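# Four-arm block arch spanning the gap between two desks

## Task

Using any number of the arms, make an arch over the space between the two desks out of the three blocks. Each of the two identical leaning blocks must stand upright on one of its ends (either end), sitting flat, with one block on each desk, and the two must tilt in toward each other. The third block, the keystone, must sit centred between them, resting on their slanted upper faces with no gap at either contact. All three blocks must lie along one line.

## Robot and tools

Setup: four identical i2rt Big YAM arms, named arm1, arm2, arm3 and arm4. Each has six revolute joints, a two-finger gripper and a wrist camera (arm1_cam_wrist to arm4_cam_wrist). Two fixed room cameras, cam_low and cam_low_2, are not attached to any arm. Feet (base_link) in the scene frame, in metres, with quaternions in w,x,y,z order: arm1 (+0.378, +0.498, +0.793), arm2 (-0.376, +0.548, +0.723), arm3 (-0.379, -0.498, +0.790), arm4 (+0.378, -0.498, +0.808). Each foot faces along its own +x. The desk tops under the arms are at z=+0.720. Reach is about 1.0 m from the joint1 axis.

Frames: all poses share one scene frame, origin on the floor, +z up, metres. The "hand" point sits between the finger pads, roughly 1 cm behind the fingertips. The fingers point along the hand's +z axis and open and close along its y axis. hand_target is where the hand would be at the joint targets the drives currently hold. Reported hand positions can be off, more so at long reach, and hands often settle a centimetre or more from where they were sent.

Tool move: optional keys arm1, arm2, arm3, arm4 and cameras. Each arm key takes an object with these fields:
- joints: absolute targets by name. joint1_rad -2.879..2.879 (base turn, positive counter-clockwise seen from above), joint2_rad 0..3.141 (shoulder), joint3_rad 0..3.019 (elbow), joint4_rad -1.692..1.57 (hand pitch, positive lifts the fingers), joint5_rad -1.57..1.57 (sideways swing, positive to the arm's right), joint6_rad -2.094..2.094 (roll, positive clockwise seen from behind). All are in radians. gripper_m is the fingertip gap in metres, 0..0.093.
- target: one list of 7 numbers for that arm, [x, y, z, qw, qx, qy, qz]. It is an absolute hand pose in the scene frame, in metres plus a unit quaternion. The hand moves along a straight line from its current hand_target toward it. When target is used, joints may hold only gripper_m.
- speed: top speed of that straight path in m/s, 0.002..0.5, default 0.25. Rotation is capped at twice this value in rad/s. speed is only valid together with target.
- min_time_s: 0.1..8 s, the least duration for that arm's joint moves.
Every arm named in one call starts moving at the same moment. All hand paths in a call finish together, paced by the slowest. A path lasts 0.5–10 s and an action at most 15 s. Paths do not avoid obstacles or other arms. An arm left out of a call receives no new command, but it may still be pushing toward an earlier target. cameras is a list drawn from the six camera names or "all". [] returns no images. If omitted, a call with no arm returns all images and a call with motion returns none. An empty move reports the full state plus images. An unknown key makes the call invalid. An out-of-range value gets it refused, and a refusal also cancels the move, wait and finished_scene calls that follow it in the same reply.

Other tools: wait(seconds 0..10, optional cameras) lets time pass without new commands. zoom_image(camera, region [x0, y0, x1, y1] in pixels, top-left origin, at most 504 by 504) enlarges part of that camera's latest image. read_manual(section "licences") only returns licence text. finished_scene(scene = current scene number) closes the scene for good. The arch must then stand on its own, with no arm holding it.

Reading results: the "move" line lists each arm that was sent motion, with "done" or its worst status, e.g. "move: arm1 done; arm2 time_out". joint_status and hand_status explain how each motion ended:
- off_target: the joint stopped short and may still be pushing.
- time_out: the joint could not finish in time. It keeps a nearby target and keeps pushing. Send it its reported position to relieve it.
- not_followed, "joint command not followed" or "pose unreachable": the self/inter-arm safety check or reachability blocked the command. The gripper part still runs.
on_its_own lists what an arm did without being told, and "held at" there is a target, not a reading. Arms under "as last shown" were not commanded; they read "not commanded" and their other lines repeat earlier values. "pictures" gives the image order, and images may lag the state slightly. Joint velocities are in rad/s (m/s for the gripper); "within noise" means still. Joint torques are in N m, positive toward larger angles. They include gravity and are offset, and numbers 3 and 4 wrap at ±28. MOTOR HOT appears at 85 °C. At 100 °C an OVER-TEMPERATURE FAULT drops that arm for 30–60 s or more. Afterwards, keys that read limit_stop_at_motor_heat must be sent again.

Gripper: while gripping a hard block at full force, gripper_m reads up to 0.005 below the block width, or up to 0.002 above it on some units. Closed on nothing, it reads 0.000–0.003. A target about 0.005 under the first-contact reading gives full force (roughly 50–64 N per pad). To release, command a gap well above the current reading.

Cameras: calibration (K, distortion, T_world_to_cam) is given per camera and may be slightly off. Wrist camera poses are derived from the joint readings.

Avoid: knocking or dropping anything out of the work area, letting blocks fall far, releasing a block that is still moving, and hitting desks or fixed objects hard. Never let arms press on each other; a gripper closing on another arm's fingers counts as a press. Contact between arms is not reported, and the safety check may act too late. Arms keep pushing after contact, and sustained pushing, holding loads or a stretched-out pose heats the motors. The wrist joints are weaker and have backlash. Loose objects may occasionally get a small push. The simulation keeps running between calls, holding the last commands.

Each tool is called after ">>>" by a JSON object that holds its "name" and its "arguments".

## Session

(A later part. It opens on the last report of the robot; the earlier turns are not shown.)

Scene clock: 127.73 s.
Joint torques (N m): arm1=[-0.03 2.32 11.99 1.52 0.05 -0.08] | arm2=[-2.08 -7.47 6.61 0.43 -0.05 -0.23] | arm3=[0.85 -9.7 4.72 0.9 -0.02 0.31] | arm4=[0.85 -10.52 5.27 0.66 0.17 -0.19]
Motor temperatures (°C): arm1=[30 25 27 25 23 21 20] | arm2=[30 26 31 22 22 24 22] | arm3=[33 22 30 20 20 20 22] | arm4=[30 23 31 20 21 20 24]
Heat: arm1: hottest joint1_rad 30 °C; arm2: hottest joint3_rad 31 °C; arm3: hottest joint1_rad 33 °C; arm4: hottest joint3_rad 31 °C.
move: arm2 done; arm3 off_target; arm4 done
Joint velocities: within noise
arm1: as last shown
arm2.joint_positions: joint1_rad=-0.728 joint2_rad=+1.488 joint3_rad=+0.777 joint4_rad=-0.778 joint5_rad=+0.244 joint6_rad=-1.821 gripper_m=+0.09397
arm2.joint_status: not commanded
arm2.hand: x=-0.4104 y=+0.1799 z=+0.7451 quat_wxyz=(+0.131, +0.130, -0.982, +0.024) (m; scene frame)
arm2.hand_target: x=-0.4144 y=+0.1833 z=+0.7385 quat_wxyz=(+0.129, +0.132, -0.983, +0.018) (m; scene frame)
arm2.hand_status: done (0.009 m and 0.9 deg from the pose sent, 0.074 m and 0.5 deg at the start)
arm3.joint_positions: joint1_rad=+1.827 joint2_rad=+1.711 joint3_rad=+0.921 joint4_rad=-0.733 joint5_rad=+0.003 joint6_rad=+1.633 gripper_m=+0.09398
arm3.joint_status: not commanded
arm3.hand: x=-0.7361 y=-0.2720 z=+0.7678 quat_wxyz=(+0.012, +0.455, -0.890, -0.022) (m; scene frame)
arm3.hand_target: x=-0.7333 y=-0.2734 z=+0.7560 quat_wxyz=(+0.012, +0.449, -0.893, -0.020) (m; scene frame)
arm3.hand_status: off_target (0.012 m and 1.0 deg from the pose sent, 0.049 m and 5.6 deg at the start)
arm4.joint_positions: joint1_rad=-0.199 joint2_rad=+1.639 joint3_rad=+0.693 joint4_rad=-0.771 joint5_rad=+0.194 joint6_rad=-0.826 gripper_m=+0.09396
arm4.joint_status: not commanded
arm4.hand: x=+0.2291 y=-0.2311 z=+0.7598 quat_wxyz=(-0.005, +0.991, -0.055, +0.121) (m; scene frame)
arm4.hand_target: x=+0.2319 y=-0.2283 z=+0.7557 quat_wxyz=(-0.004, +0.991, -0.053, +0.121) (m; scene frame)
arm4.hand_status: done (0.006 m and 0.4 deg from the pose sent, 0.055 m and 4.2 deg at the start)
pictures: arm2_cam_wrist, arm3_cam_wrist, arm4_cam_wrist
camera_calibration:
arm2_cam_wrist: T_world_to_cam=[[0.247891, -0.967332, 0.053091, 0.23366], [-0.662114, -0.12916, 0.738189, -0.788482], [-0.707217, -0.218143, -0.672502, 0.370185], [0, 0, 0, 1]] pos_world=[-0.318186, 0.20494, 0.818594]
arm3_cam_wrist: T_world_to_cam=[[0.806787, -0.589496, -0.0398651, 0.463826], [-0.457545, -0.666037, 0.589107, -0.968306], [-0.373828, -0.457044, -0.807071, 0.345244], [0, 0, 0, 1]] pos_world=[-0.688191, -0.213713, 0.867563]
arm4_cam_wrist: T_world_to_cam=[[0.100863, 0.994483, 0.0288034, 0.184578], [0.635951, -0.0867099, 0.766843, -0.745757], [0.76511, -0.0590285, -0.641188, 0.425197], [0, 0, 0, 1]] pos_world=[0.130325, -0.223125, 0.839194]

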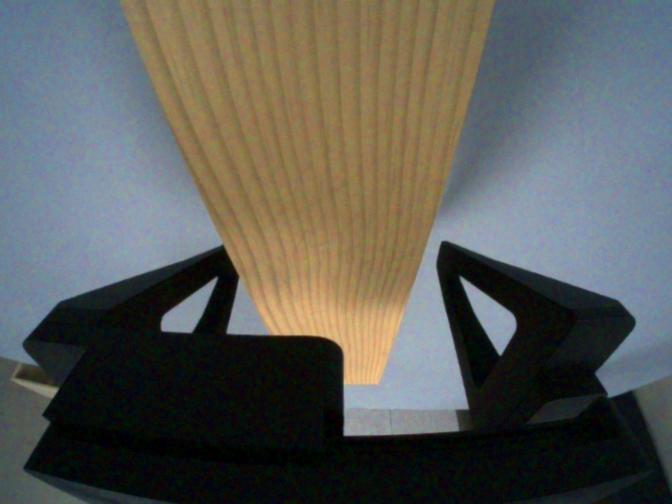

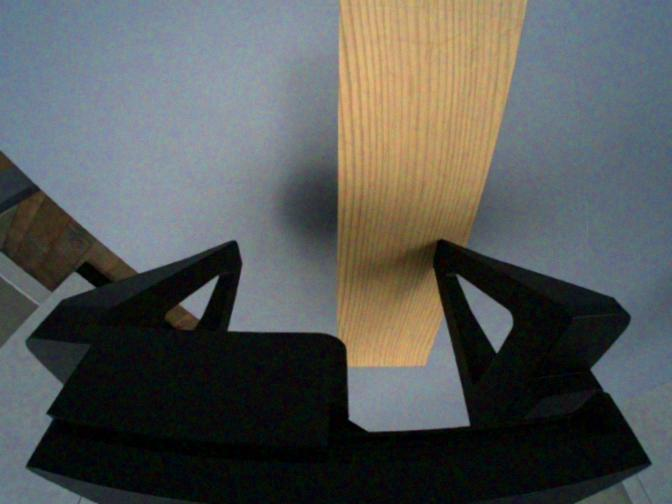

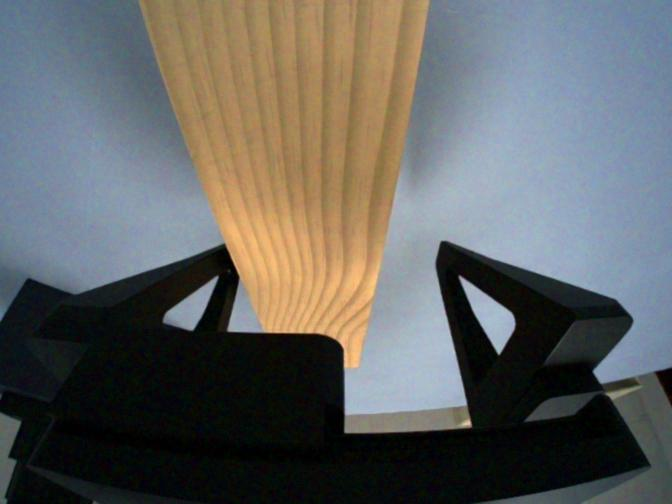

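>>> {"name": "move", "arguments": {"arm2": {"target": [-0.4161, 0.1901, 0.7385, -0.1293, -0.1337, 0.9824, -0.0176], "speed": 0.05}, "arm3": {"target": [-0.7077, -0.2894, 0.800, -0.0129, -0.4485, 0.8938, 0.0199], "speed": 0.05}, "arm4": {"target": [0.2353, -0.2439, 0.7507, 0.0066, -0.9918, 0.0538, -0.1186], "speed": 0.05}, "cameras": ["arm2_cam_wrist", "arm3_cam_wrist", "arm4_cam_wrist"]}}

Scene clock: 137.90 s.
Joint torques (N m): arm1=[-0.03 2.26 11.97 1.55 0.05 -0.08] | arm2=[-2.26 -8.76 6.54 0.46 -0.04 -0.2] | arm3=[0.62 -11.16 5.6 -0.72 -0.08 0.27] | arm4=[2.32 -11.28 4.81 0.62 0 0.04]
Motor temperatures (°C): arm1=[30 25 28 25 23 21 20] | arm2=[30 26 31 22 22 24 22] | arm3=[33 22 30 20 20 20 22] | arm4=[29 23 31 20 21 20 24]
Heat: arm1: hottest joint1_rad 30 °C; arm2: hottest joint3_rad 31 °C; arm3: hottest joint1_rad 33 °C; arm4: hottest joint3_rad 31 °C.
move: arm2 done; arm3 done; arm4 done
Joint velocities: within noise
arm1: as last shown
arm2.joint_positions: joint1_rad=-0.732 joint2_rad=+1.488 joint3_rad=+0.759 joint4_rad=-0.775 joint5_rad=+0.244 joint6_rad=-1.829 gripper_m=+0.09397
arm2.joint_status: not commanded
arm2.hand: x=-0.4118 y=+0.1880 z=+0.7398 quat_wxyz=(+0.130, +0.133, -0.982, +0.016) (m; scene frame)
arm2.hand_target: x=-0.4160 y=+0.1901 z=+0.7385 quat_wxyz=(+0.129, +0.133, -0.982, +0.018) (m; scene frame)
arm2.hand_status: done (0.005 m and 0.2 deg from the pose sent, 0.013 m and 0.9 deg at the start)
arm3.joint_positions: joint1_rad=+1.827 joint2_rad=+1.591 joint3_rad=+0.863 joint4_rad=-0.795 joint5_rad=+0.003 joint6_rad=+1.633 gripper_m=+0.09398
arm3.joint_status: not commanded
arm3.hand: x=-0.7115 y=-0.2874 z=+0.7964 quat_wxyz=(+0.011, +0.455, -0.890, -0.021) (m; scene frame)
arm3.hand_target: x=-0.7078 y=-0.2894 z=+0.7999 quat_wxyz=(+0.013, +0.448, -0.894, -0.020) (m; scene frame)
arm3.hand_status: done (0.006 m and 0.9 deg from the pose sent, 0.046 m and 1.0 deg at the start)
arm4.joint_positions: joint1_rad=-0.199 joint2_rad=+1.639 joint3_rad=+0.646 joint4_rad=-0.737 joint5_rad=+0.194 joint6_rad=-0.826 gripper_m=+0.09396
arm4.joint_status: not commanded
arm4.hand: x=+0.2396 y=-0.2459 z=+0.7501 quat_wxyz=(+0.001, +0.991, -0.055, +0.125) (m; scene frame)
arm4.hand_target: x=+0.2354 y=-0.2440 z=+0.7508 quat_wxyz=(-0.006, +0.991, -0.054, +0.119) (m; scene frame)
arm4.hand_status: done (0.005 m and 1.1 deg from the pose sent, 0.017 m and 0.4 deg at the start)
pictures: arm2_cam_wrist, arm3_cam_wrist, arm4_cam_wrist
camera_calibration:
arm2_cam_wrist: T_world_to_cam=[[0.251599, -0.967122, 0.0370415, 0.25548], [-0.660954, -0.143739, 0.736532, -0.780091], [-0.706992, -0.209793, -0.675388, 0.368039], [0, 0, 0, 1]] pos_world=[-0.319681, 0.212163, 0.813667]
arm3_cam_wrist: T_world_to_cam=[[0.80686, -0.58952, -0.0379978, 0.434631], [-0.458485, -0.665481, 0.589005, -0.984586], [-0.372517, -0.457823, -0.807236, 0.371294], [0, 0, 0, 1]] pos_world=[-0.663791, -0.229012, 0.896163]
arm4_cam_wrist: T_world_to_cam=[[0.100667, 0.994745, 0.0186565, 0.206197], [0.62988, -0.0782357, 0.772742, -0.747153], [0.770141, -0.066038, -0.634446, 0.402057], [0, 0, 0, 1]] pos_world=[0.140219, -0.237016, 0.828594]

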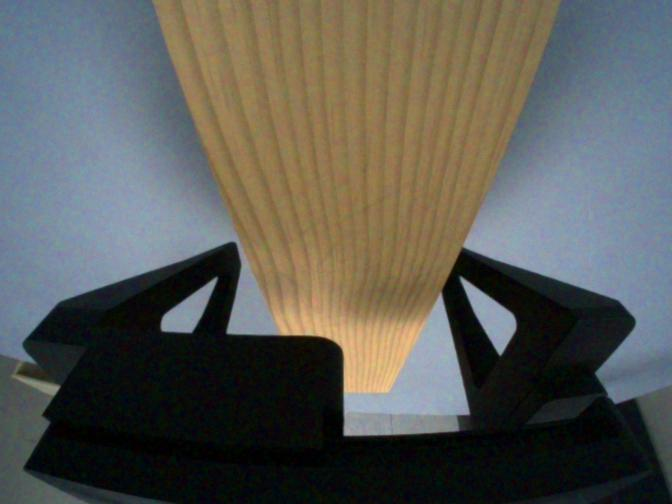

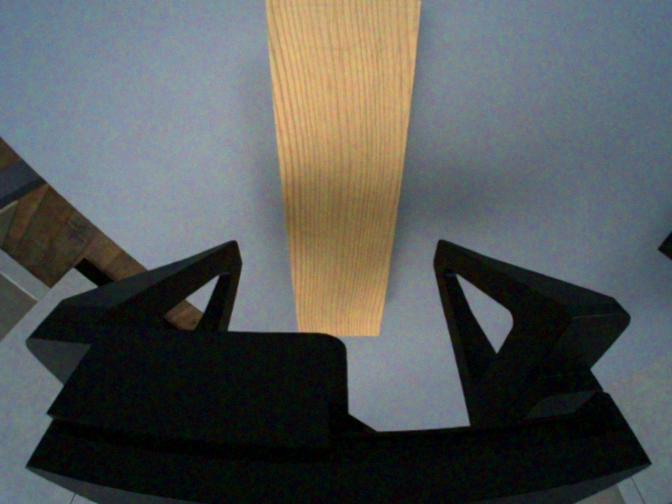

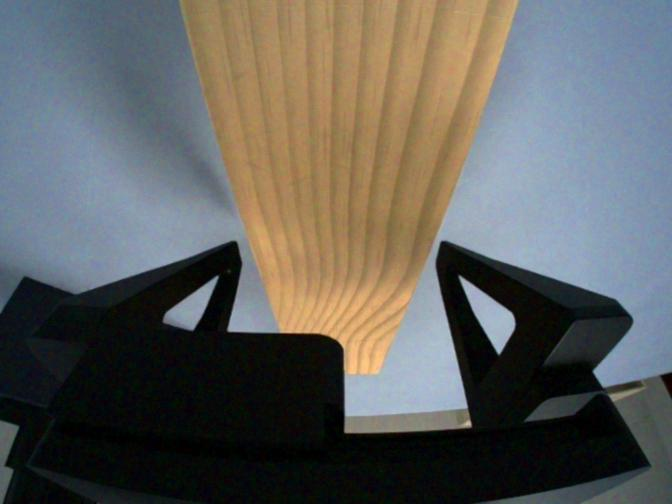

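>>> {"name": "move", "arguments": {"arm2": {"joints": {"gripper_m": 0.068}}, "arm3": {"target": [-0.7078, -0.2894, 0.736, -0.0129, -0.4485, 0.8938, 0.0199], "speed": 0.05}, "arm4": {"joints": {"gripper_m": 0.068}}, "cameras": ["arm3_cam_wrist"]}}

>>> {"name": "move", "arguments": {"arm2": {"joints": {"gripper_m": 0.060}}, "arm4": {"joints": {"gripper_m": 0.060}}, "cameras": ["arm2_cam_wrist", "arm4_cam_wrist"]}}

Scene clock: 142.83 s.
Joint torques (N m): arm1=[-0.09 2.32 11.95 1.5 0.04 -0.08] | arm2=[-2.08 -8.88 6.5 0.28 -0.04 -0.17] | arm3=[0.79 -10.23 4.74 0.23 -0.06 0.27] | arm4=[2.43 -11.34 4.85 0.59 0 0.03]
Motor temperatures (°C): arm1=[30 25 28 25 23 21 20] | arm2=[30 26 31 22 22 24 22] | arm3=[33 22 29 20 20 20 22] | arm4=[29 23 30 20 21 20 24]
Heat: arm1: hottest joint1_rad 30 °C; arm2: hottest joint3_rad 31 °C; arm3: hottest joint1_rad 33 °C; arm4: hottest joint3_rad 30 °C.
move: arm2 done; arm3 done; arm4 done
Joint velocities: within noise
arm1: as last shown
arm2.joint_positions: joint1_rad=-0.732 joint2_rad=+1.488 joint3_rad=+0.759 joint4_rad=-0.772 joint5_rad=+0.243 joint6_rad=-1.835 gripper_m=+0.06812
arm2.joint_status: all done
arm2.hand: x=-0.4116 y=+0.1873 z=+0.7398 quat_wxyz=(+0.130, +0.136, -0.982, +0.018) (m; scene frame)
arm2.hand_target: x=-0.4158 y=+0.1904 z=+0.7385 quat_wxyz=(+0.129, +0.136, -0.982, +0.017) (m; scene frame)
arm2.hand_status: not commanded
arm3.joint_positions: joint1_rad=+1.827 joint2_rad=+1.710 joint3_rad=+0.812 joint4_rad=-0.624 joint5_rad=+0.003 joint6_rad=+1.633 gripper_m=+0.09398
arm3.joint_status: not commanded
arm3.hand: x=-0.7098 y=-0.2885 z=+0.7404 quat_wxyz=(+0.012, +0.455, -0.890, -0.022) (m; scene frame)
arm3.hand_target: x=-0.7078 y=-0.2894 z=+0.7361 quat_wxyz=(+0.013, +0.448, -0.894, -0.020) (m; scene frame)
arm3.hand_status: done (0.005 m and 1.0 deg from the pose sent, 0.061 m and 0.9 deg at the start)
arm4.joint_positions: joint1_rad=-0.199 joint2_rad=+1.639 joint3_rad=+0.646 joint4_rad=-0.737 joint5_rad=+0.194 joint6_rad=-0.826 gripper_m=+0.06812
arm4.joint_status: all done
arm4.hand: x=+0.2396 y=-0.2459 z=+0.7501 quat_wxyz=(+0.001, +0.991, -0.055, +0.125) (m; scene frame)
arm4.hand_target: x=+0.2354 y=-0.2440 z=+0.7508 quat_wxyz=(-0.006, +0.991, -0.054, +0.119) (m; scene frame)
arm4.hand_status: not commanded
pictures: arm3_cam_wrist
camera_calibration:
arm3_cam_wrist: T_world_to_cam=[[0.806788, -0.589456, -0.0404325, 0.432212], [-0.457235, -0.666227, 0.589133, -0.950989], [-0.374205, -0.456818, -0.807024, 0.325057], [0, 0, 0, 1]] pos_world=[-0.66189, -0.230313, 0.840063]

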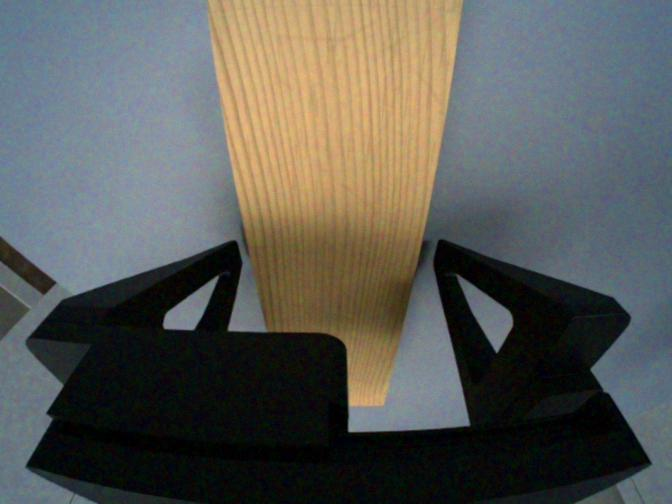

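Scene clock: 143.27 s.
Joint torques (N m): arm1=[-0.09 2.32 11.95 1.52 0.05 -0.08] | arm2=[-2.32 -8.64 6.52 0.23 0.03 -0.17] | arm3=[0.44 -9.82 4.79 0.18 -0.05 0.28] | arm4=[2.49 -11.34 4.83 0.62 0 0.04]
Motor temperatures (°C): arm1=[30 25 28 25 23 21 20] | arm2=[30 26 31 22 22 24 22] | arm3=[33 22 29 20 20 20 22] | arm4=[29 23 30 20 21 20 24]
Heat: arm1: hottest joint1_rad 30 °C; arm2: hottest joint3_rad 31 °C; arm3: hottest joint1_rad 33 °C; arm4: hottest joint3_rad 30 °C.
move: arm2 done; arm4 done
Joint velocities: within noise
arm1, arm3: as last shown
arm2.joint_positions: joint1_rad=-0.732 joint2_rad=+1.488 joint3_rad=+0.759 joint4_rad=-0.768 joint5_rad=+0.241 joint6_rad=-1.836 gripper_m=+0.06049
arm2.joint_status: all done
arm2.hand: x=-0.4113 y=+0.1861 z=+0.7398 quat_wxyz=(+0.129, +0.137, -0.982, +0.020) (m; scene frame)
arm2.hand_target: x=-0.4158 y=+0.1901 z=+0.7385 quat_wxyz=(+0.129, +0.136, -0.982, +0.017) (m; scene frame)
arm2.hand_status: not commanded
arm4.joint_positions: joint1_rad=-0.199 joint2_rad=+1.639 joint3_rad=+0.646 joint4_rad=-0.735 joint5_rad=+0.194 joint6_rad=-0.826 gripper_m=+0.06026
arm4.joint_status: all done
arm4.hand: x=+0.2394 y=-0.2456 z=+0.7500 quat_wxyz=(+0.000, +0.991, -0.055, +0.124) (m; scene frame)
arm4.hand_target: x=+0.2351 y=-0.2437 z=+0.7508 quat_wxyz=(-0.007, +0.991, -0.054, +0.118) (m; scene frame)
arm4.hand_status: not commanded
pictures: arm2_cam_wrist, arm4_cam_wrist
camera_calibration:
arm2_cam_wrist: T_world_to_cam=[[0.258967, -0.964917, 0.0432633, 0.251548], [-0.661805, -0.144636, 0.735592, -0.779508], [-0.703527, -0.219126, -0.676042, 0.371648], [0, 0, 0, 1]] pos_world=[-0.319561, 0.211416, 0.813767]
arm4_cam_wrist: T_world_to_cam=[[0.100716, 0.994717, 0.0198374, 0.205015], [0.630592, -0.0792446, 0.772059, -0.746925], [0.769552, -0.065249, -0.635242, 0.403139], [0, 0, 0, 1]] pos_world=[0.14012, -0.236817, 0.828694]

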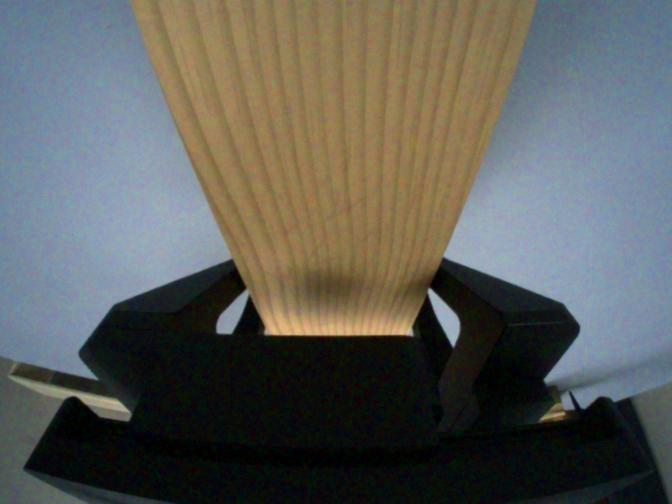

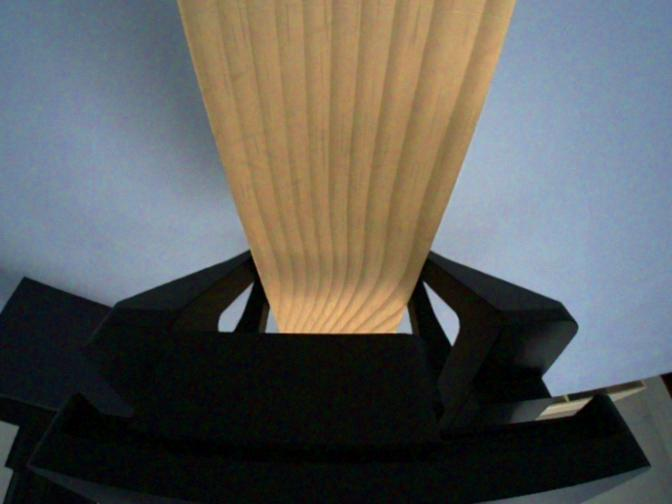

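>>> {"name": "move", "arguments": {"arm2": {"joints": {"gripper_m": 0.057}}, "arm3": {"joints": {"gripper_m": 0.068}}, "arm4": {"joints": {"gripper_m": 0.057}}, "cameras": []}}

>>> {"name": "move", "arguments": {"arm2": {"joints": {"gripper_m": 0.054}}, "arm3": {"joints": {"gripper_m": 0.060}}, "arm4": {"joints": {"gripper_m": 0.054}}, "cameras": []}}

Scene clock: 144.80 s.
Joint torques (N m): arm1=[-0.03 2.26 11.96 1.51 0.05 -0.08] | arm2=[-2.43 -8.82 6.58 0.18 0.02 -0.15] | arm3=[0.38 -9.99 4.78 0.08 -0.06 0.26] | arm4=[2.37 -11.28 4.82 0.61 0.02 0.04]
Motor temperatures (°C): arm1=[30 25 28 25 23 21 20] | arm2=[30 26 30 22 22 24 22] | arm3=[33 22 29 20 20 20 22] | arm4=[29 23 30 20 21 20 24]
Heat: arm1: hottest joint1_rad 30 °C; arm2: hottest joint1_rad 30 °C; arm3: hottest joint1_rad 33 °C; arm4: hottest joint3_rad 30 °C.
move: arm2 done; arm3 done; arm4 done
Joint velocities: within noise
arm1: as last shown
arm2.joint_positions: joint1_rad=-0.732 joint2_rad=+1.488 joint3_rad=+0.759 joint4_rad=-0.768 joint5_rad=+0.241 joint6_rad=-1.838 gripper_m=+0.05976
arm2.joint_status: all done
arm2.hand: x=-0.4113 y=+0.1861 z=+0.7398 quat_wxyz=(+0.129, +0.137, -0.982, +0.020) (m; scene frame)
arm2.hand_target: x=-0.4158 y=+0.1901 z=+0.7385 quat_wxyz=(+0.129, +0.136, -0.982, +0.017) (m; scene frame)
arm2.hand_status: not commanded
arm3.joint_positions: joint1_rad=+1.827 joint2_rad=+1.710 joint3_rad=+0.812 joint4_rad=-0.624 joint5_rad=+0.003 joint6_rad=+1.633 gripper_m=+0.06819
arm3.joint_status: all done
arm3.hand: x=-0.7098 y=-0.2885 z=+0.7404 quat_wxyz=(+0.012, +0.455, -0.890, -0.022) (m; scene frame)
arm3.hand_target: x=-0.7078 y=-0.2894 z=+0.7361 quat_wxyz=(+0.013, +0.448, -0.894, -0.020) (m; scene frame)
arm3.hand_status: not commanded
arm4.joint_positions: joint1_rad=-0.199 joint2_rad=+1.639 joint3_rad=+0.646 joint4_rad=-0.735 joint5_rad=+0.192 joint6_rad=-0.826 gripper_m=+0.05879
arm4.joint_status: all done
arm4.hand: x=+0.2392 y=-0.2458 z=+0.7500 quat_wxyz=(+0.001, +0.991, -0.055, +0.124) (m; scene frame)
arm4.hand_target: x=+0.2350 y=-0.2438 z=+0.7507 quat_wxyz=(-0.007, +0.992, -0.054, +0.118) (m; scene frame)
arm4.hand_status: not commanded
pictures: none
No camera images: "cameras" was empty.

Scene clock: 145.27 s.
Joint torques (N m): arm1=[-0.03 2.37 11.97 1.51 0.05 -0.09] | arm2=[-2.32 -8.7 6.54 0.24 0.02 -0.16] | arm3=[0.56 -10.17 4.68 0.02 -0.06 0.29] | arm4=[2.37 -11.28 4.82 0.59 0.02 0.04]
Motor temperatures (°C): arm1=[30 25 28 25 23 21 20] | arm2=[30 26 30 22 22 24 22] | arm3=[33 22 29 20 20 20 22] | arm4=[29 23 30 20 21 20 24]
Heat: arm1: hottest joint1_rad 30 °C; arm2: hottest joint1_rad 30 °C; arm3: hottest joint1_rad 33 °C; arm4: hottest joint3_rad 30 °C.
move: arm2 off_target; arm3 done; arm4 off_target
Joint velocities: within noise
arm1.joint_positions: joint1_rad=+0.252 joint2_rad=+0.565 joint3_rad=+1.417 joint4_rad=-1.312 joint5_rad=+0.231 joint6_rad=+0.335 gripper_m=+0.09396
arm1.joint_status: not commanded
arm1.hand: x=+0.2331 y=+0.3420 z=+1.3630 quat_wxyz=(-0.255, -0.816, -0.228, +0.467) (m; scene frame)
arm1.hand_target: x=+0.2350 y=+0.3453 z=+1.3773 quat_wxyz=(-0.264, -0.808, -0.223, +0.477) (m; scene frame)
arm1.hand_status: not commanded
arm2.joint_positions: joint1_rad=-0.732 joint2_rad=+1.488 joint3_rad=+0.759 joint4_rad=-0.768 joint5_rad=+0.241 joint6_rad=-1.838 gripper_m=+0.05976
arm2.joint_status: gripper_m off_target (ended at +0.05976, target +0.05400)
arm2.hand: x=-0.4113 y=+0.1861 z=+0.7398 quat_wxyz=(+0.129, +0.137, -0.982, +0.020) (m; scene frame)
arm2.hand_target: x=-0.4158 y=+0.1901 z=+0.7385 quat_wxyz=(+0.129, +0.136, -0.982, +0.017) (m; scene frame)
arm2.hand_status: not commanded
arm3.joint_positions: joint1_rad=+1.827 joint2_rad=+1.710 joint3_rad=+0.812 joint4_rad=-0.621 joint5_rad=+0.003 joint6_rad=+1.640 gripper_m=+0.06135
arm3.joint_status: all done
arm3.hand: x=-0.7105 y=-0.2881 z=+0.7404 quat_wxyz=(+0.013, +0.453, -0.891, -0.024) (m; scene frame)
arm3.hand_target: x=-0.7077 y=-0.2894 z=+0.7361 quat_wxyz=(+0.013, +0.446, -0.895, -0.020) (m; scene frame)
arm3.hand_status: not commanded
arm4.joint_positions: joint1_rad=-0.199 joint2_rad=+1.639 joint3_rad=+0.646 joint4_rad=-0.735 joint5_rad=+0.192 joint6_rad=-0.826 gripper_m=+0.05879
arm4.joint_status: gripper_m off_target (ended at +0.05879, target +0.05400)
arm4.hand: x=+0.2392 y=-0.2458 z=+0.7500 quat_wxyz=(+0.001, +0.991, -0.055, +0.124) (m; scene frame)
arm4.hand_target: x=+0.2350 y=-0.2438 z=+0.7507 quat_wxyz=(-0.007, +0.992, -0.054, +0.118) (m; scene frame)
arm4.hand_status: not commanded
pictures: none
No camera images: "cameras" was empty.

>>> {"name": "move", "arguments": {"arm2": {"joints": {"gripper_m": 0.050}}, "arm3": {"joints": {"gripper_m": 0.054}}, "arm4": {"joints": {"gripper_m": 0.050}}, "cameras": ["arm3_cam_wrist"]}}

Scene clock: 146.67 s.
Joint torques (N m): arm1=[-0.09 2.26 11.99 1.52 0.05 -0.08] | arm2=[-1.96 -8.82 6.5 0.24 0.03 -0.15] | arm3=[0.56 -9.64 4.74 0.02 -0.06 0.3] | arm4=[2.32 -11.4 4.86 0.58 0.02 0.04]
Motor temperatures (°C): arm1=[30 25 28 25 23 21 20] | arm2=[30 26 30 22 22 24 22] | arm3=[33 22 29 20 20 20 22] | arm4=[29 23 30 20 21 20 24]
Heat: arm1: hottest joint1_rad 30 °C; arm2: hottest joint1_rad 30 °C; arm3: hottest joint1_rad 33 °C; arm4: hottest joint3_rad 30 °C.
move: arm2 off_target; arm3 off_target; arm4 off_target
Joint velocities: within noise
arm1: as last shown
arm2.joint_positions: joint1_rad=-0.732 joint2_rad=+1.488 joint3_rad=+0.759 joint4_rad=-0.768 joint5_rad=+0.241 joint6_rad=-1.838 gripper_m=+0.05976
arm2.joint_status: gripper_m off_target (ended at +0.05976, target +0.05000)
arm2.hand: x=-0.4113 y=+0.1861 z=+0.7398 quat_wxyz=(+0.129, +0.137, -0.982, +0.020) (m; scene frame)
arm2.hand_target: x=-0.4158 y=+0.1901 z=+0.7385 quat_wxyz=(+0.129, +0.136, -0.982, +0.017) (m; scene frame)
arm2.hand_status: not commanded
arm3.joint_positions: joint1_rad=+1.827 joint2_rad=+1.710 joint3_rad=+0.812 joint4_rad=-0.621 joint5_rad=+0.003 joint6_rad=+1.640 gripper_m=+0.06130
arm3.joint_status: gripper_m off_target (ended at +0.06130, target +0.05400)
arm3.hand: x=-0.7105 y=-0.2881 z=+0.7404 quat_wxyz=(+0.013, +0.453, -0.891, -0.024) (m; scene frame)
arm3.hand_target: x=-0.7077 y=-0.2894 z=+0.7361 quat_wxyz=(+0.013, +0.446, -0.895, -0.020) (m; scene frame)
arm3.hand_status: not commanded
arm4.joint_positions: joint1_rad=-0.199 joint2_rad=+1.639 joint3_rad=+0.646 joint4_rad=-0.735 joint5_rad=+0.192 joint6_rad=-0.826 gripper_m=+0.05879
arm4.joint_status: gripper_m off_target (ended at +0.05879, target +0.05000)
arm4.hand: x=+0.2392 y=-0.2458 z=+0.7500 quat_wxyz=(+0.001, +0.991, -0.055, +0.124) (m; scene frame)
arm4.hand_target: x=+0.2350 y=-0.2438 z=+0.7507 quat_wxyz=(-0.007, +0.992, -0.054, +0.118) (m; scene frame)
arm4.hand_status: not commanded
pictures: arm3_cam_wrist
camera_calibration:
arm3_cam_wrist: T_world_to_cam=[[0.803042, -0.594336, -0.0434567, 0.431154], [-0.459672, -0.664195, 0.589531, -0.952469], [-0.379243, -0.453442, -0.806576, 0.322123], [0, 0, 0, 1]] pos_world=[-0.661895, -0.23031, 0.840063]

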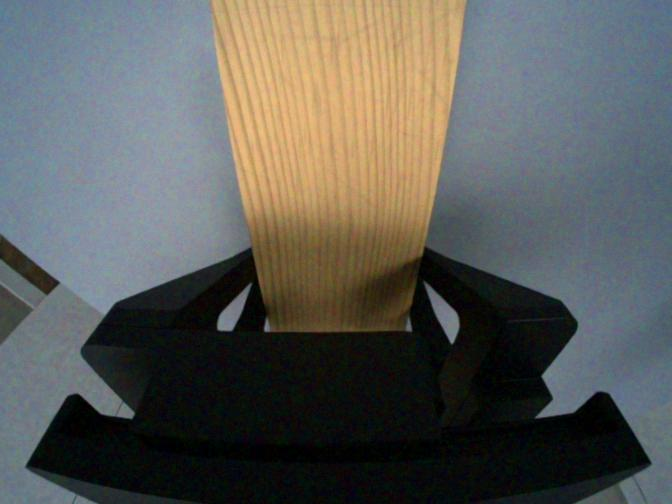

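>>> {"name": "move", "arguments": {"arm2": {"target": [-0.4158, 0.1901, 0.84, -0.1293, -0.1337, 0.9824, -0.0176], "speed": 0.08}, "arm3": {"target": [-0.7078, -0.2894, 0.84, -0.0129, -0.4485, 0.8938, 0.0199], "speed": 0.08}, "arm4": {"target": [0.2353, -0.2439, 0.86, 0.0066, -0.9918, 0.0538, -0.1186], "speed": 0.08}, "cameras": ["arm2_cam_wrist", "arm3_cam_wrist", "arm4_cam_wrist", "cam_low", "cam_low_2"]}}

Scene clock: 150.43 s.
Joint torques (N m): arm1=[0.03 2.2 11.96 1.54 0.05 -0.08] | arm2=[-2.02 -8.82 14.04 -0.49 0.14 -0.11] | arm3=[0.5 -10.99 10.91 -0.73 -0.06 0.26] | arm4=[2.32 -11.22 10.84 -0.9 0.13 0.02]
Motor temperatures (°C): arm1=[30 25 28 25 23 21 20] | arm2=[30 26 31 22 22 24 22] | arm3=[33 22 29 20 20 20 22] | arm4=[29 24 30 20 21 20 24]
Heat: arm1: hottest joint1_rad 30 °C; arm2: hottest joint3_rad 31 °C; arm3: hottest joint1_rad 33 °C; arm4: hottest joint3_rad 30 °C.
move: arm2 off_target; arm3 off_target; arm4 off_target
Joint velocities: within noise
arm1: as last shown
arm2.joint_positions: joint1_rad=-0.734 joint2_rad=+1.329 joint3_rad=+0.821 joint4_rad=-1.073 joint5_rad=+0.240 joint6_rad=-1.832 gripper_m=+0.05975
arm2.joint_status: not commanded
arm2.hand: x=-0.4116 y=+0.2191 z=+0.8085 quat_wxyz=(+0.123, +0.138, -0.982, -0.022) (m; scene frame)
arm2.hand_target: x=-0.4158 y=+0.1923 z=+0.8402 quat_wxyz=(+0.130, +0.130, -0.983, +0.018) (m; scene frame)
arm2.hand_status: off_target (0.043 m and 4.6 deg from the pose sent, 0.100 m and 0.5 deg at the start)
arm3.joint_positions: joint1_rad=+1.827 joint2_rad=+1.521 joint3_rad=+0.839 joint4_rad=-0.914 joint5_rad=+0.001 joint6_rad=+1.633 gripper_m=+0.06129
arm3.joint_status: not commanded
arm3.hand: x=-0.6839 y=-0.3052 z=+0.8142 quat_wxyz=(-0.006, +0.456, -0.890, +0.010) (m; scene frame)
arm3.hand_target: x=-0.7067 y=-0.2903 z=+0.8404 quat_wxyz=(+0.014, +0.451, -0.892, -0.020) (m; scene frame)
arm3.hand_status: off_target (0.039 m and 4.2 deg from the pose sent, 0.100 m and 0.7 deg at the start)
arm4.joint_positions: joint1_rad=-0.199 joint2_rad=+1.392 joint3_rad=+0.691 joint4_rad=-1.067 joint5_rad=+0.191 joint6_rad=-0.827 gripper_m=+0.05878
arm4.joint_status: not commanded
arm4.hand: x=+0.2507 y=-0.2624 z=+0.8369 quat_wxyz=(+0.016, +0.989, -0.052, +0.135) (m; scene frame)
arm4.hand_target: x=+0.2350 y=-0.2433 z=+0.8595 quat_wxyz=(-0.009, +0.992, -0.053, +0.116) (m; scene frame)
arm4.hand_status: off_target (0.033 m and 3.3 deg from the pose sent, 0.110 m and 1.0 deg at the start)
pictures: arm2_cam_wrist, arm3_cam_wrist, arm4_cam_wrist, cam_low, cam_low_2
camera_calibration:
arm2_cam_wrist: T_world_to_cam=[[0.251592, -0.967092, -0.0378793, 0.343498], [-0.663222, -0.200779, 0.720988, -0.802007], [-0.704867, -0.156272, -0.691911, 0.423564], [0, 0, 0, 1]] pos_world=[-0.319774, 0.237359, 0.884318]
arm3_cam_wrist: T_world_to_cam=[[0.807035, -0.589574, 0.0331263, 0.344766], [-0.493361, -0.642383, 0.586463, -1.00895], [-0.324484, -0.489639, -0.809298, 0.412674], [0, 0, 0, 1]] pos_world=[-0.642107, -0.242802, 0.914265]
arm4_cam_wrist: T_world_to_cam=[[0.0996491, 0.994951, -0.0119643, 0.245822], [0.614892, -0.0521221, 0.786887, -0.823784], [0.78229, -0.0857693, -0.616981, 0.424699], [0, 0, 0, 1]] pos_world=[0.149804, -0.251092, 0.913197]

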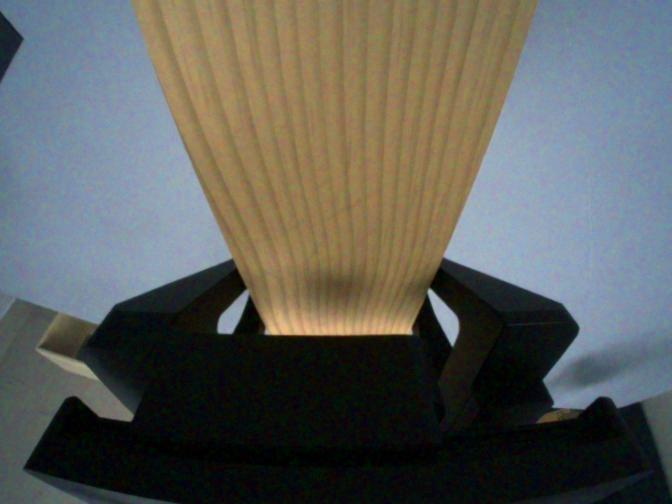

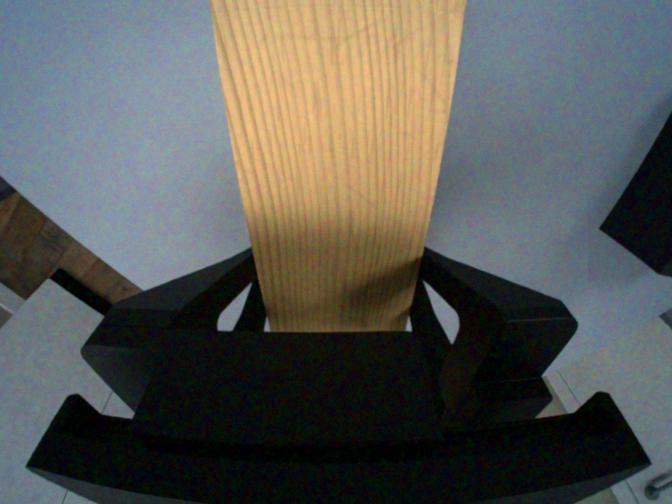

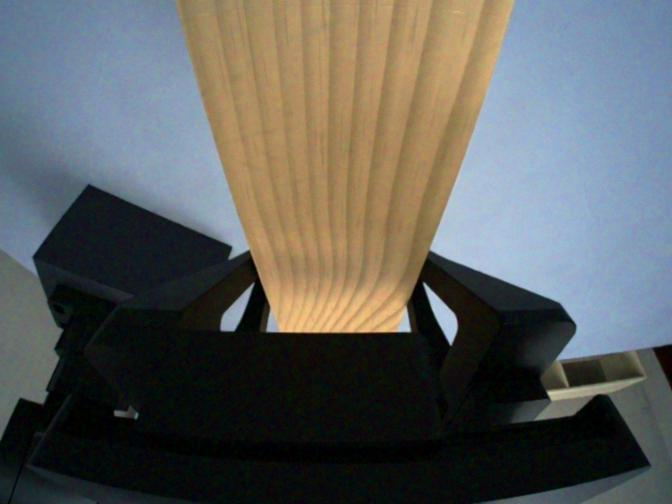

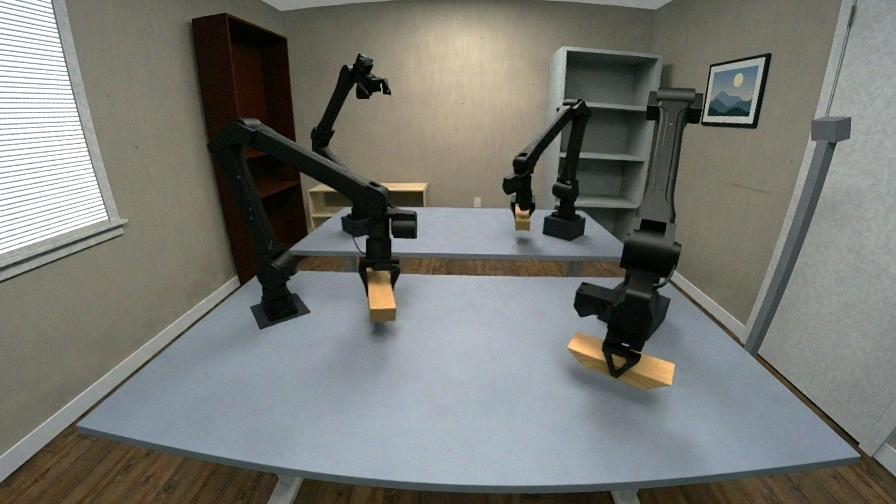

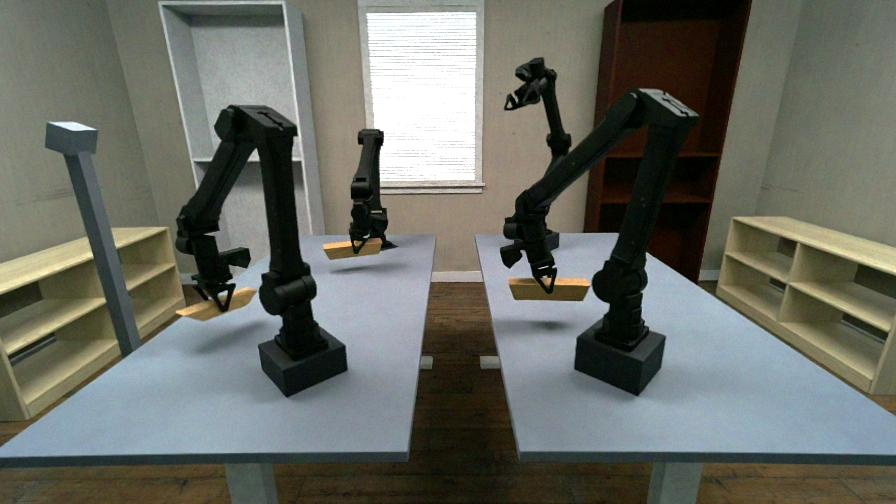

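>>> {"name": "move", "arguments": {"arm2": {"target": [-0.19, 0.0, 0.92, 0.4617, 0, 0.887, 0], "speed": 0.1}, "arm4": {"target": [0.19, 0.0, 0.92, 0, -0.887, 0, 0.4617], "speed": 0.1}, "cameras": ["arm2_cam_wrist", "arm4_cam_wrist", "cam_low", "cam_low_2"]}}

Scene clock: 160.00 s.
Joint torques (N m): arm1=[0.03 2.26 11.95 1.52 0.04 -0.07] | arm2=[-0.62 -16.09 15.12 0.34 -1.33 0.1] | arm3=[0.73 -10.87 11.07 -0.76 -0.04 0.24] | arm4=[0.97 -16.38 12.34 0.85 -1.53 -0.18]
Motor temperatures (°C): arm1=[30 25 28 25 23 21 20] | arm2=[30 26 34 22 23 24 23] | arm3=[33 23 30 20 20 20 23] | arm4=[29 24 32 20 21 20 25]
Heat: arm1: hottest joint1_rad 30 °C; arm2: hottest joint3_rad 34 °C; arm3: hottest joint1_rad 33 °C; arm4: hottest joint3_rad 32 °C.
move: arm2 off_target; arm4 off_target
Joint velocities: within noise
arm1, arm3: as last shown
arm2.joint_positions: joint1_rad=-0.690 joint2_rad=+1.806 joint3_rad=+1.427 joint4_rad=-1.183 joint5_rad=-0.940 joint6_rad=-1.461 gripper_m=+0.05975
arm2.joint_status: not commanded
arm2.hand: x=-0.2024 y=+0.0247 z=+0.8852 quat_wxyz=(-0.446, -0.021, -0.894, -0.036) (m; scene frame)
arm2.hand_target: x=-0.1919 y=+0.0030 z=+0.9204 quat_wxyz=(-0.458, +0.000, -0.889, -0.001) (m; scene frame)
arm2.hand_status: off_target (0.044 m and 5.1 deg from the pose sent, 0.331 m and 70.9 deg at the start)
arm4.joint_positions: joint1_rad=-0.718 joint2_rad=+1.777 joint3_rad=+1.150 joint4_rad=-0.912 joint5_rad=-0.925 joint6_rad=-1.404 gripper_m=+0.05877
arm4.joint_status: not commanded
arm4.hand: x=+0.1919 y=-0.0332 z=+0.8923 quat_wxyz=(+0.045, +0.895, -0.023, -0.444) (m; scene frame)
arm4.hand_target: x=+0.1925 y=-0.0035 z=+0.9207 quat_wxyz=(+0.003, +0.890, -0.002, -0.457) (m; scene frame)
arm4.hand_status: off_target (0.043 m and 6.2 deg from the pose sent, 0.282 m and 70.8 deg at the start)
pictures: arm2_cam_wrist, arm4_cam_wrist, cam_low, cam_low_2
camera_calibration:
arm2_cam_wrist: T_world_to_cam=[[-0.0474284, -0.995529, -0.081684, 0.0846864], [-0.934487, 0.0731076, -0.348409, 0.127443], [0.352823, 0.0598082, -0.933777, 1.01658], [0, 0, 0, 1]] pos_world=[-0.235562, 0.0141911, 1.00058]
arm4_cam_wrist: T_world_to_cam=[[0.00384564, 0.9958, -0.0914726, 0.113615], [0.958887, -0.029629, -0.282237, 0.0694772], [-0.283762, -0.0866265, -0.954974, 1.03071], [0, 0, 0, 1]] pos_world=[0.225418, -0.0217927, 1.0143]

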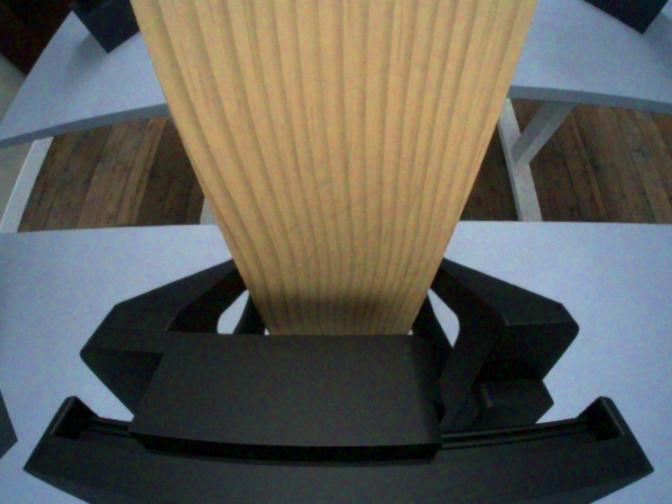

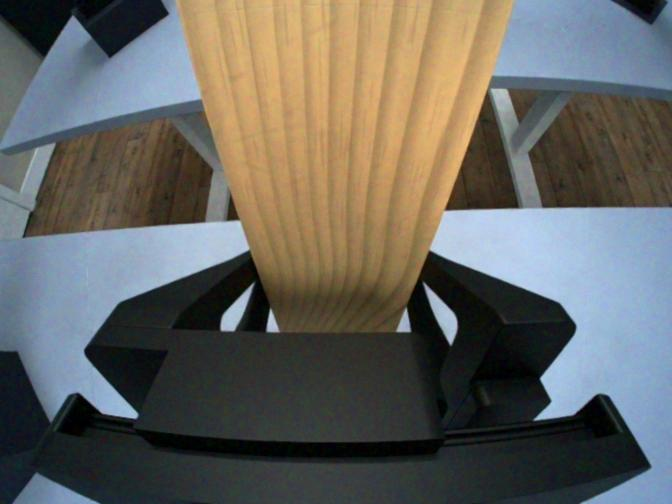

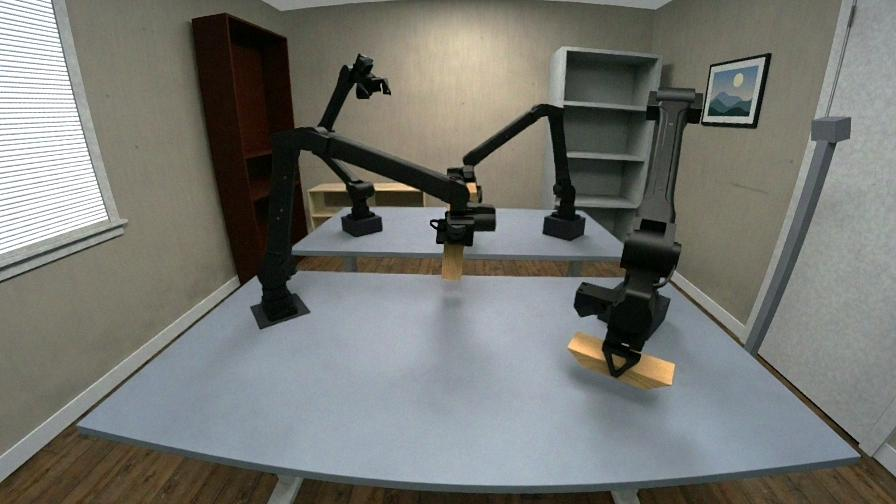

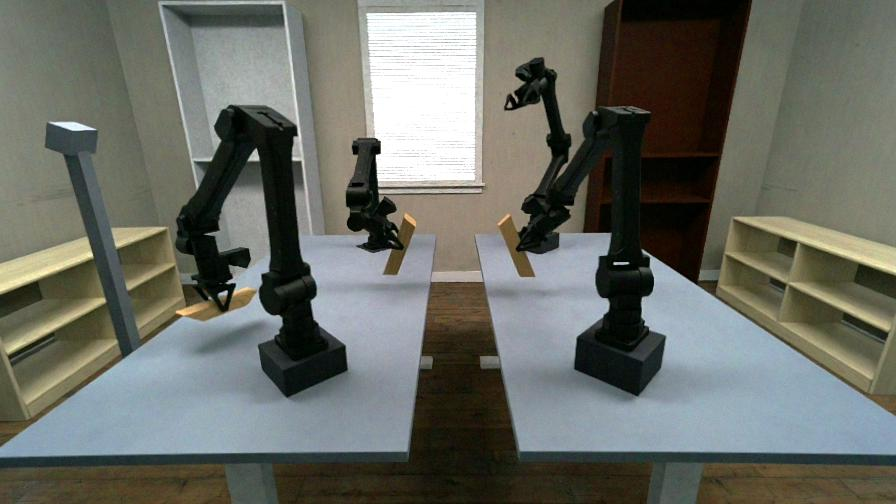

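>>> {"name": "zoom_image", "arguments": {"camera": "cam_low_2", "region": [360, 200, 560, 290]}}

Scaled by 2.520 from the camera's 896x504 image, which has a finer 1280x720 frame.

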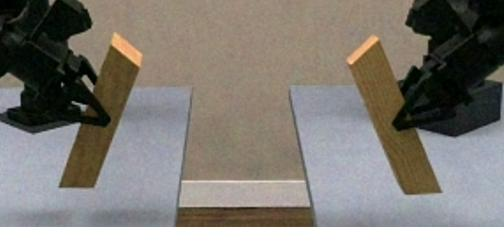

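>>> {"name": "move", "arguments": {"arm1": {"joints": {"joint1_rad": -0.342, "joint2_rad": 1.751, "joint3_rad": 0.686, "joint4_rad": 1.065, "joint5_rad": -1.14, "joint6_rad": 0}, "min_time_s": 4}, "cameras": ["arm1_cam_wrist"]}}

Scene clock: 168.97 s.
Joint torques (N m): arm1=[-0.91 -9.64 6.52 1.77 -0.21 -0.18] | arm2=[-0.5 -16.15 15.16 0.38 -1.34 0.09] | arm3=[0.56 -10.46 11 -0.62 -0.06 0.23] | arm4=[1.03 -16.44 12.33 0.84 -1.53 -0.18]
Motor temperatures (°C): arm1=[30 25 28 25 23 21 20] | arm2=[29 26 37 22 24 24 23] | arm3=[33 23 31 20 20 20 23] | arm4=[29 25 32 20 22 20 25]
Heat: arm1: hottest joint1_rad 30 °C; arm2: hottest joint3_rad 37 °C; arm3: hottest joint1_rad 33 °C; arm4: hottest joint3_rad 32 °C.
move: arm1 done
Joint velocities: within noise
arm1.joint_positions: joint1_rad=-0.332 joint2_rad=+1.746 joint3_rad=+0.687 joint4_rad=+1.046 joint5_rad=-1.128 joint6_rad=+0.011 gripper_m=+0.09396
arm1.joint_status: all done
arm1.hand: x=+0.0013 y=+0.1464 z=+0.9483 quat_wxyz=(-0.506, -0.508, -0.494, +0.492) (m; scene frame)
arm1.hand_target: x=-0.0016 y=+0.1504 z=+0.9487 quat_wxyz=(-0.500, -0.503, -0.496, +0.501) (m; scene frame)
arm1.hand_status: not commanded
arm2, arm3, arm4: as last shown
arm2.hand_target: x=-0.1920 y=+0.0030 z=+0.9204 quat_wxyz=(-0.458, +0.000, -0.889, -0.001) (m; scene frame)
pictures: arm1_cam_wrist
camera_calibration:
arm1_cam_wrist: T_world_to_cam=[[-0.998083, -0.0174834, -0.0593609, 0.0628612], [0.0357456, 0.620148, -0.78367, 0.650855], [0.0505138, -0.78429, -0.618335, 0.824634], [0, 0, 0, 1]] pos_world=[-0.00217983, 0.244224, 1.02369]

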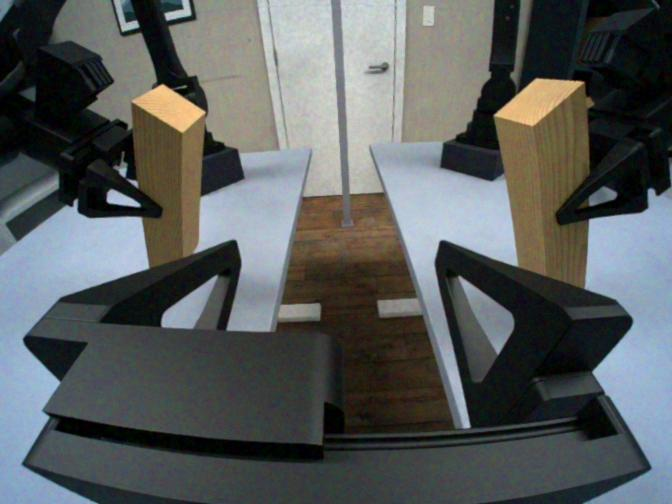

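>>> {"name": "zoom_image", "arguments": {"camera": "arm1_cam_wrist", "region": [470, 60, 650, 300]}}

>>> {"name": "zoom_image", "arguments": {"camera": "arm1_cam_wrist", "region": [60, 60, 260, 290]}}

Scaled by 2.100 from the camera's 672x504 image, which has a finer 960x720 frame.

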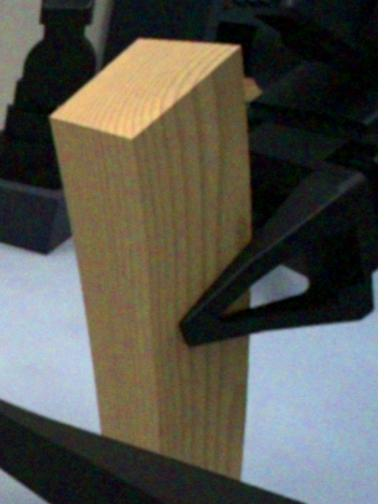

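Scaled by 2.191 from the camera's 672x504 image, which has a finer 960x720 frame.

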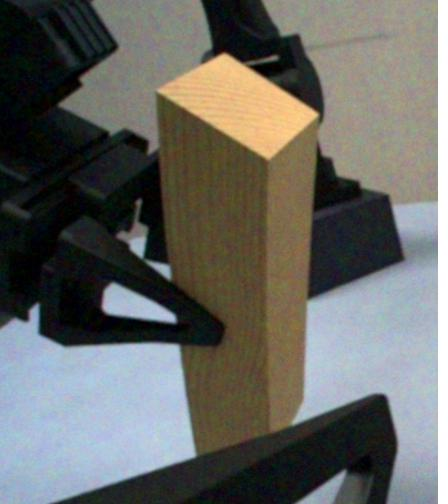

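>>> {"name": "move", "arguments": {"arm2": {"target": [-0.1145, -0.0217, 0.895, 0.4651, -0.0212, 0.8842, -0.0349], "speed": 0.06}, "arm4": {"target": [0.1256, 0.0297, 0.888, 0.042, -0.882, -0.0209, 0.4708], "speed": 0.06}, "cameras": ["arm1_cam_wrist", "cam_low_2"]}}

Scene clock: 186.53 s.
Joint torques (N m): arm1=[-0.79 -9.64 6.52 1.8 -0.21 -0.17] | arm2=[-0.5 -17.67 13.24 1.1 -0.81 0.06] | arm3=[0.56 -10.93 10.93 -0.73 -0.04 0.22] | arm4=[2.55 -17.85 11.88 1.91 -0.97 0.15]
Motor temperatures (°C): arm1=[30 26 27 25 23 21 19] | arm2=[29 26 42 22 25 24 23] | arm3=[32 24 33 20 20 20 24] | arm4=[29 27 34 20 23 20 26]
Heat: arm1: hottest joint1_rad 30 °C; arm2: hottest joint3_rad 42 °C; arm3: hottest joint3_rad 33 °C; arm4: hottest joint3_rad 34 °C.
move: arm2 off_target; arm4 off_target
Joint velocities: within noise
arm1, arm3: as last shown
arm2.joint_positions: joint1_rad=-0.557 joint2_rad=+1.852 joint3_rad=+1.427 joint4_rad=-0.864 joint5_rad=-0.928 joint6_rad=-1.252 gripper_m=+0.05975
arm2.joint_status: not commanded
arm2.hand: x=-0.1247 y=-0.0041 z=+0.8658 quat_wxyz=(-0.455, +0.007, -0.890, +0.008) (m; scene frame)
arm2.hand_target: x=-0.1152 y=-0.0198 z=+0.8951 quat_wxyz=(-0.465, +0.023, -0.884, +0.036) (m; scene frame)
arm2.hand_status: off_target (0.036 m and 3.7 deg from the pose sent, 0.100 m and 9.7 deg at the start)
arm4.joint_positions: joint1_rad=-0.623 joint2_rad=+1.866 joint3_rad=+1.150 joint4_rad=-0.571 joint5_rad=-0.925 joint6_rad=-1.242 gripper_m=+0.05877
arm4.joint_status: not commanded
arm4.hand: x=+0.1378 y=+0.0002 z=+0.8587 quat_wxyz=(-0.008, +0.888, +0.004, -0.459) (m; scene frame)
arm4.hand_target: x=+0.1265 y=+0.0271 z=+0.8890 quat_wxyz=(-0.043, +0.881, +0.023, -0.470) (m; scene frame)
arm4.hand_status: off_target (0.043 m and 4.7 deg from the pose sent, 0.091 m and 11.7 deg at the start)
pictures: arm1_cam_wrist, cam_low_2
camera_calibration:
arm1_cam_wrist: T_world_to_cam=[[-0.998083, -0.0174834, -0.0593609, 0.0628612], [0.0357456, 0.620148, -0.78367, 0.650855], [0.0505138, -0.78429, -0.618335, 0.824634], [0, 0, 0, 1]] pos_world=[-0.00217983, 0.244224, 1.02369]

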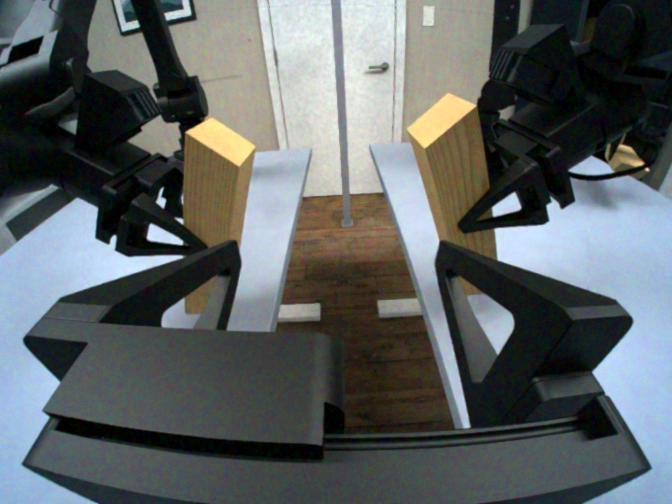

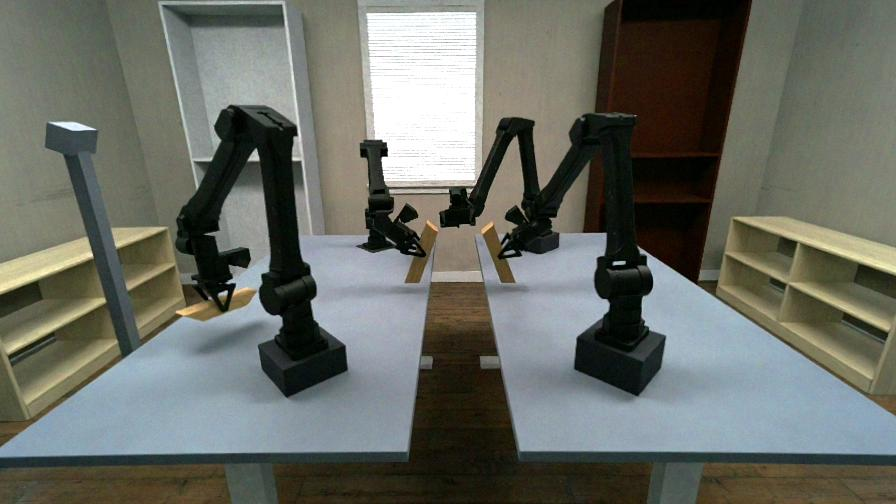

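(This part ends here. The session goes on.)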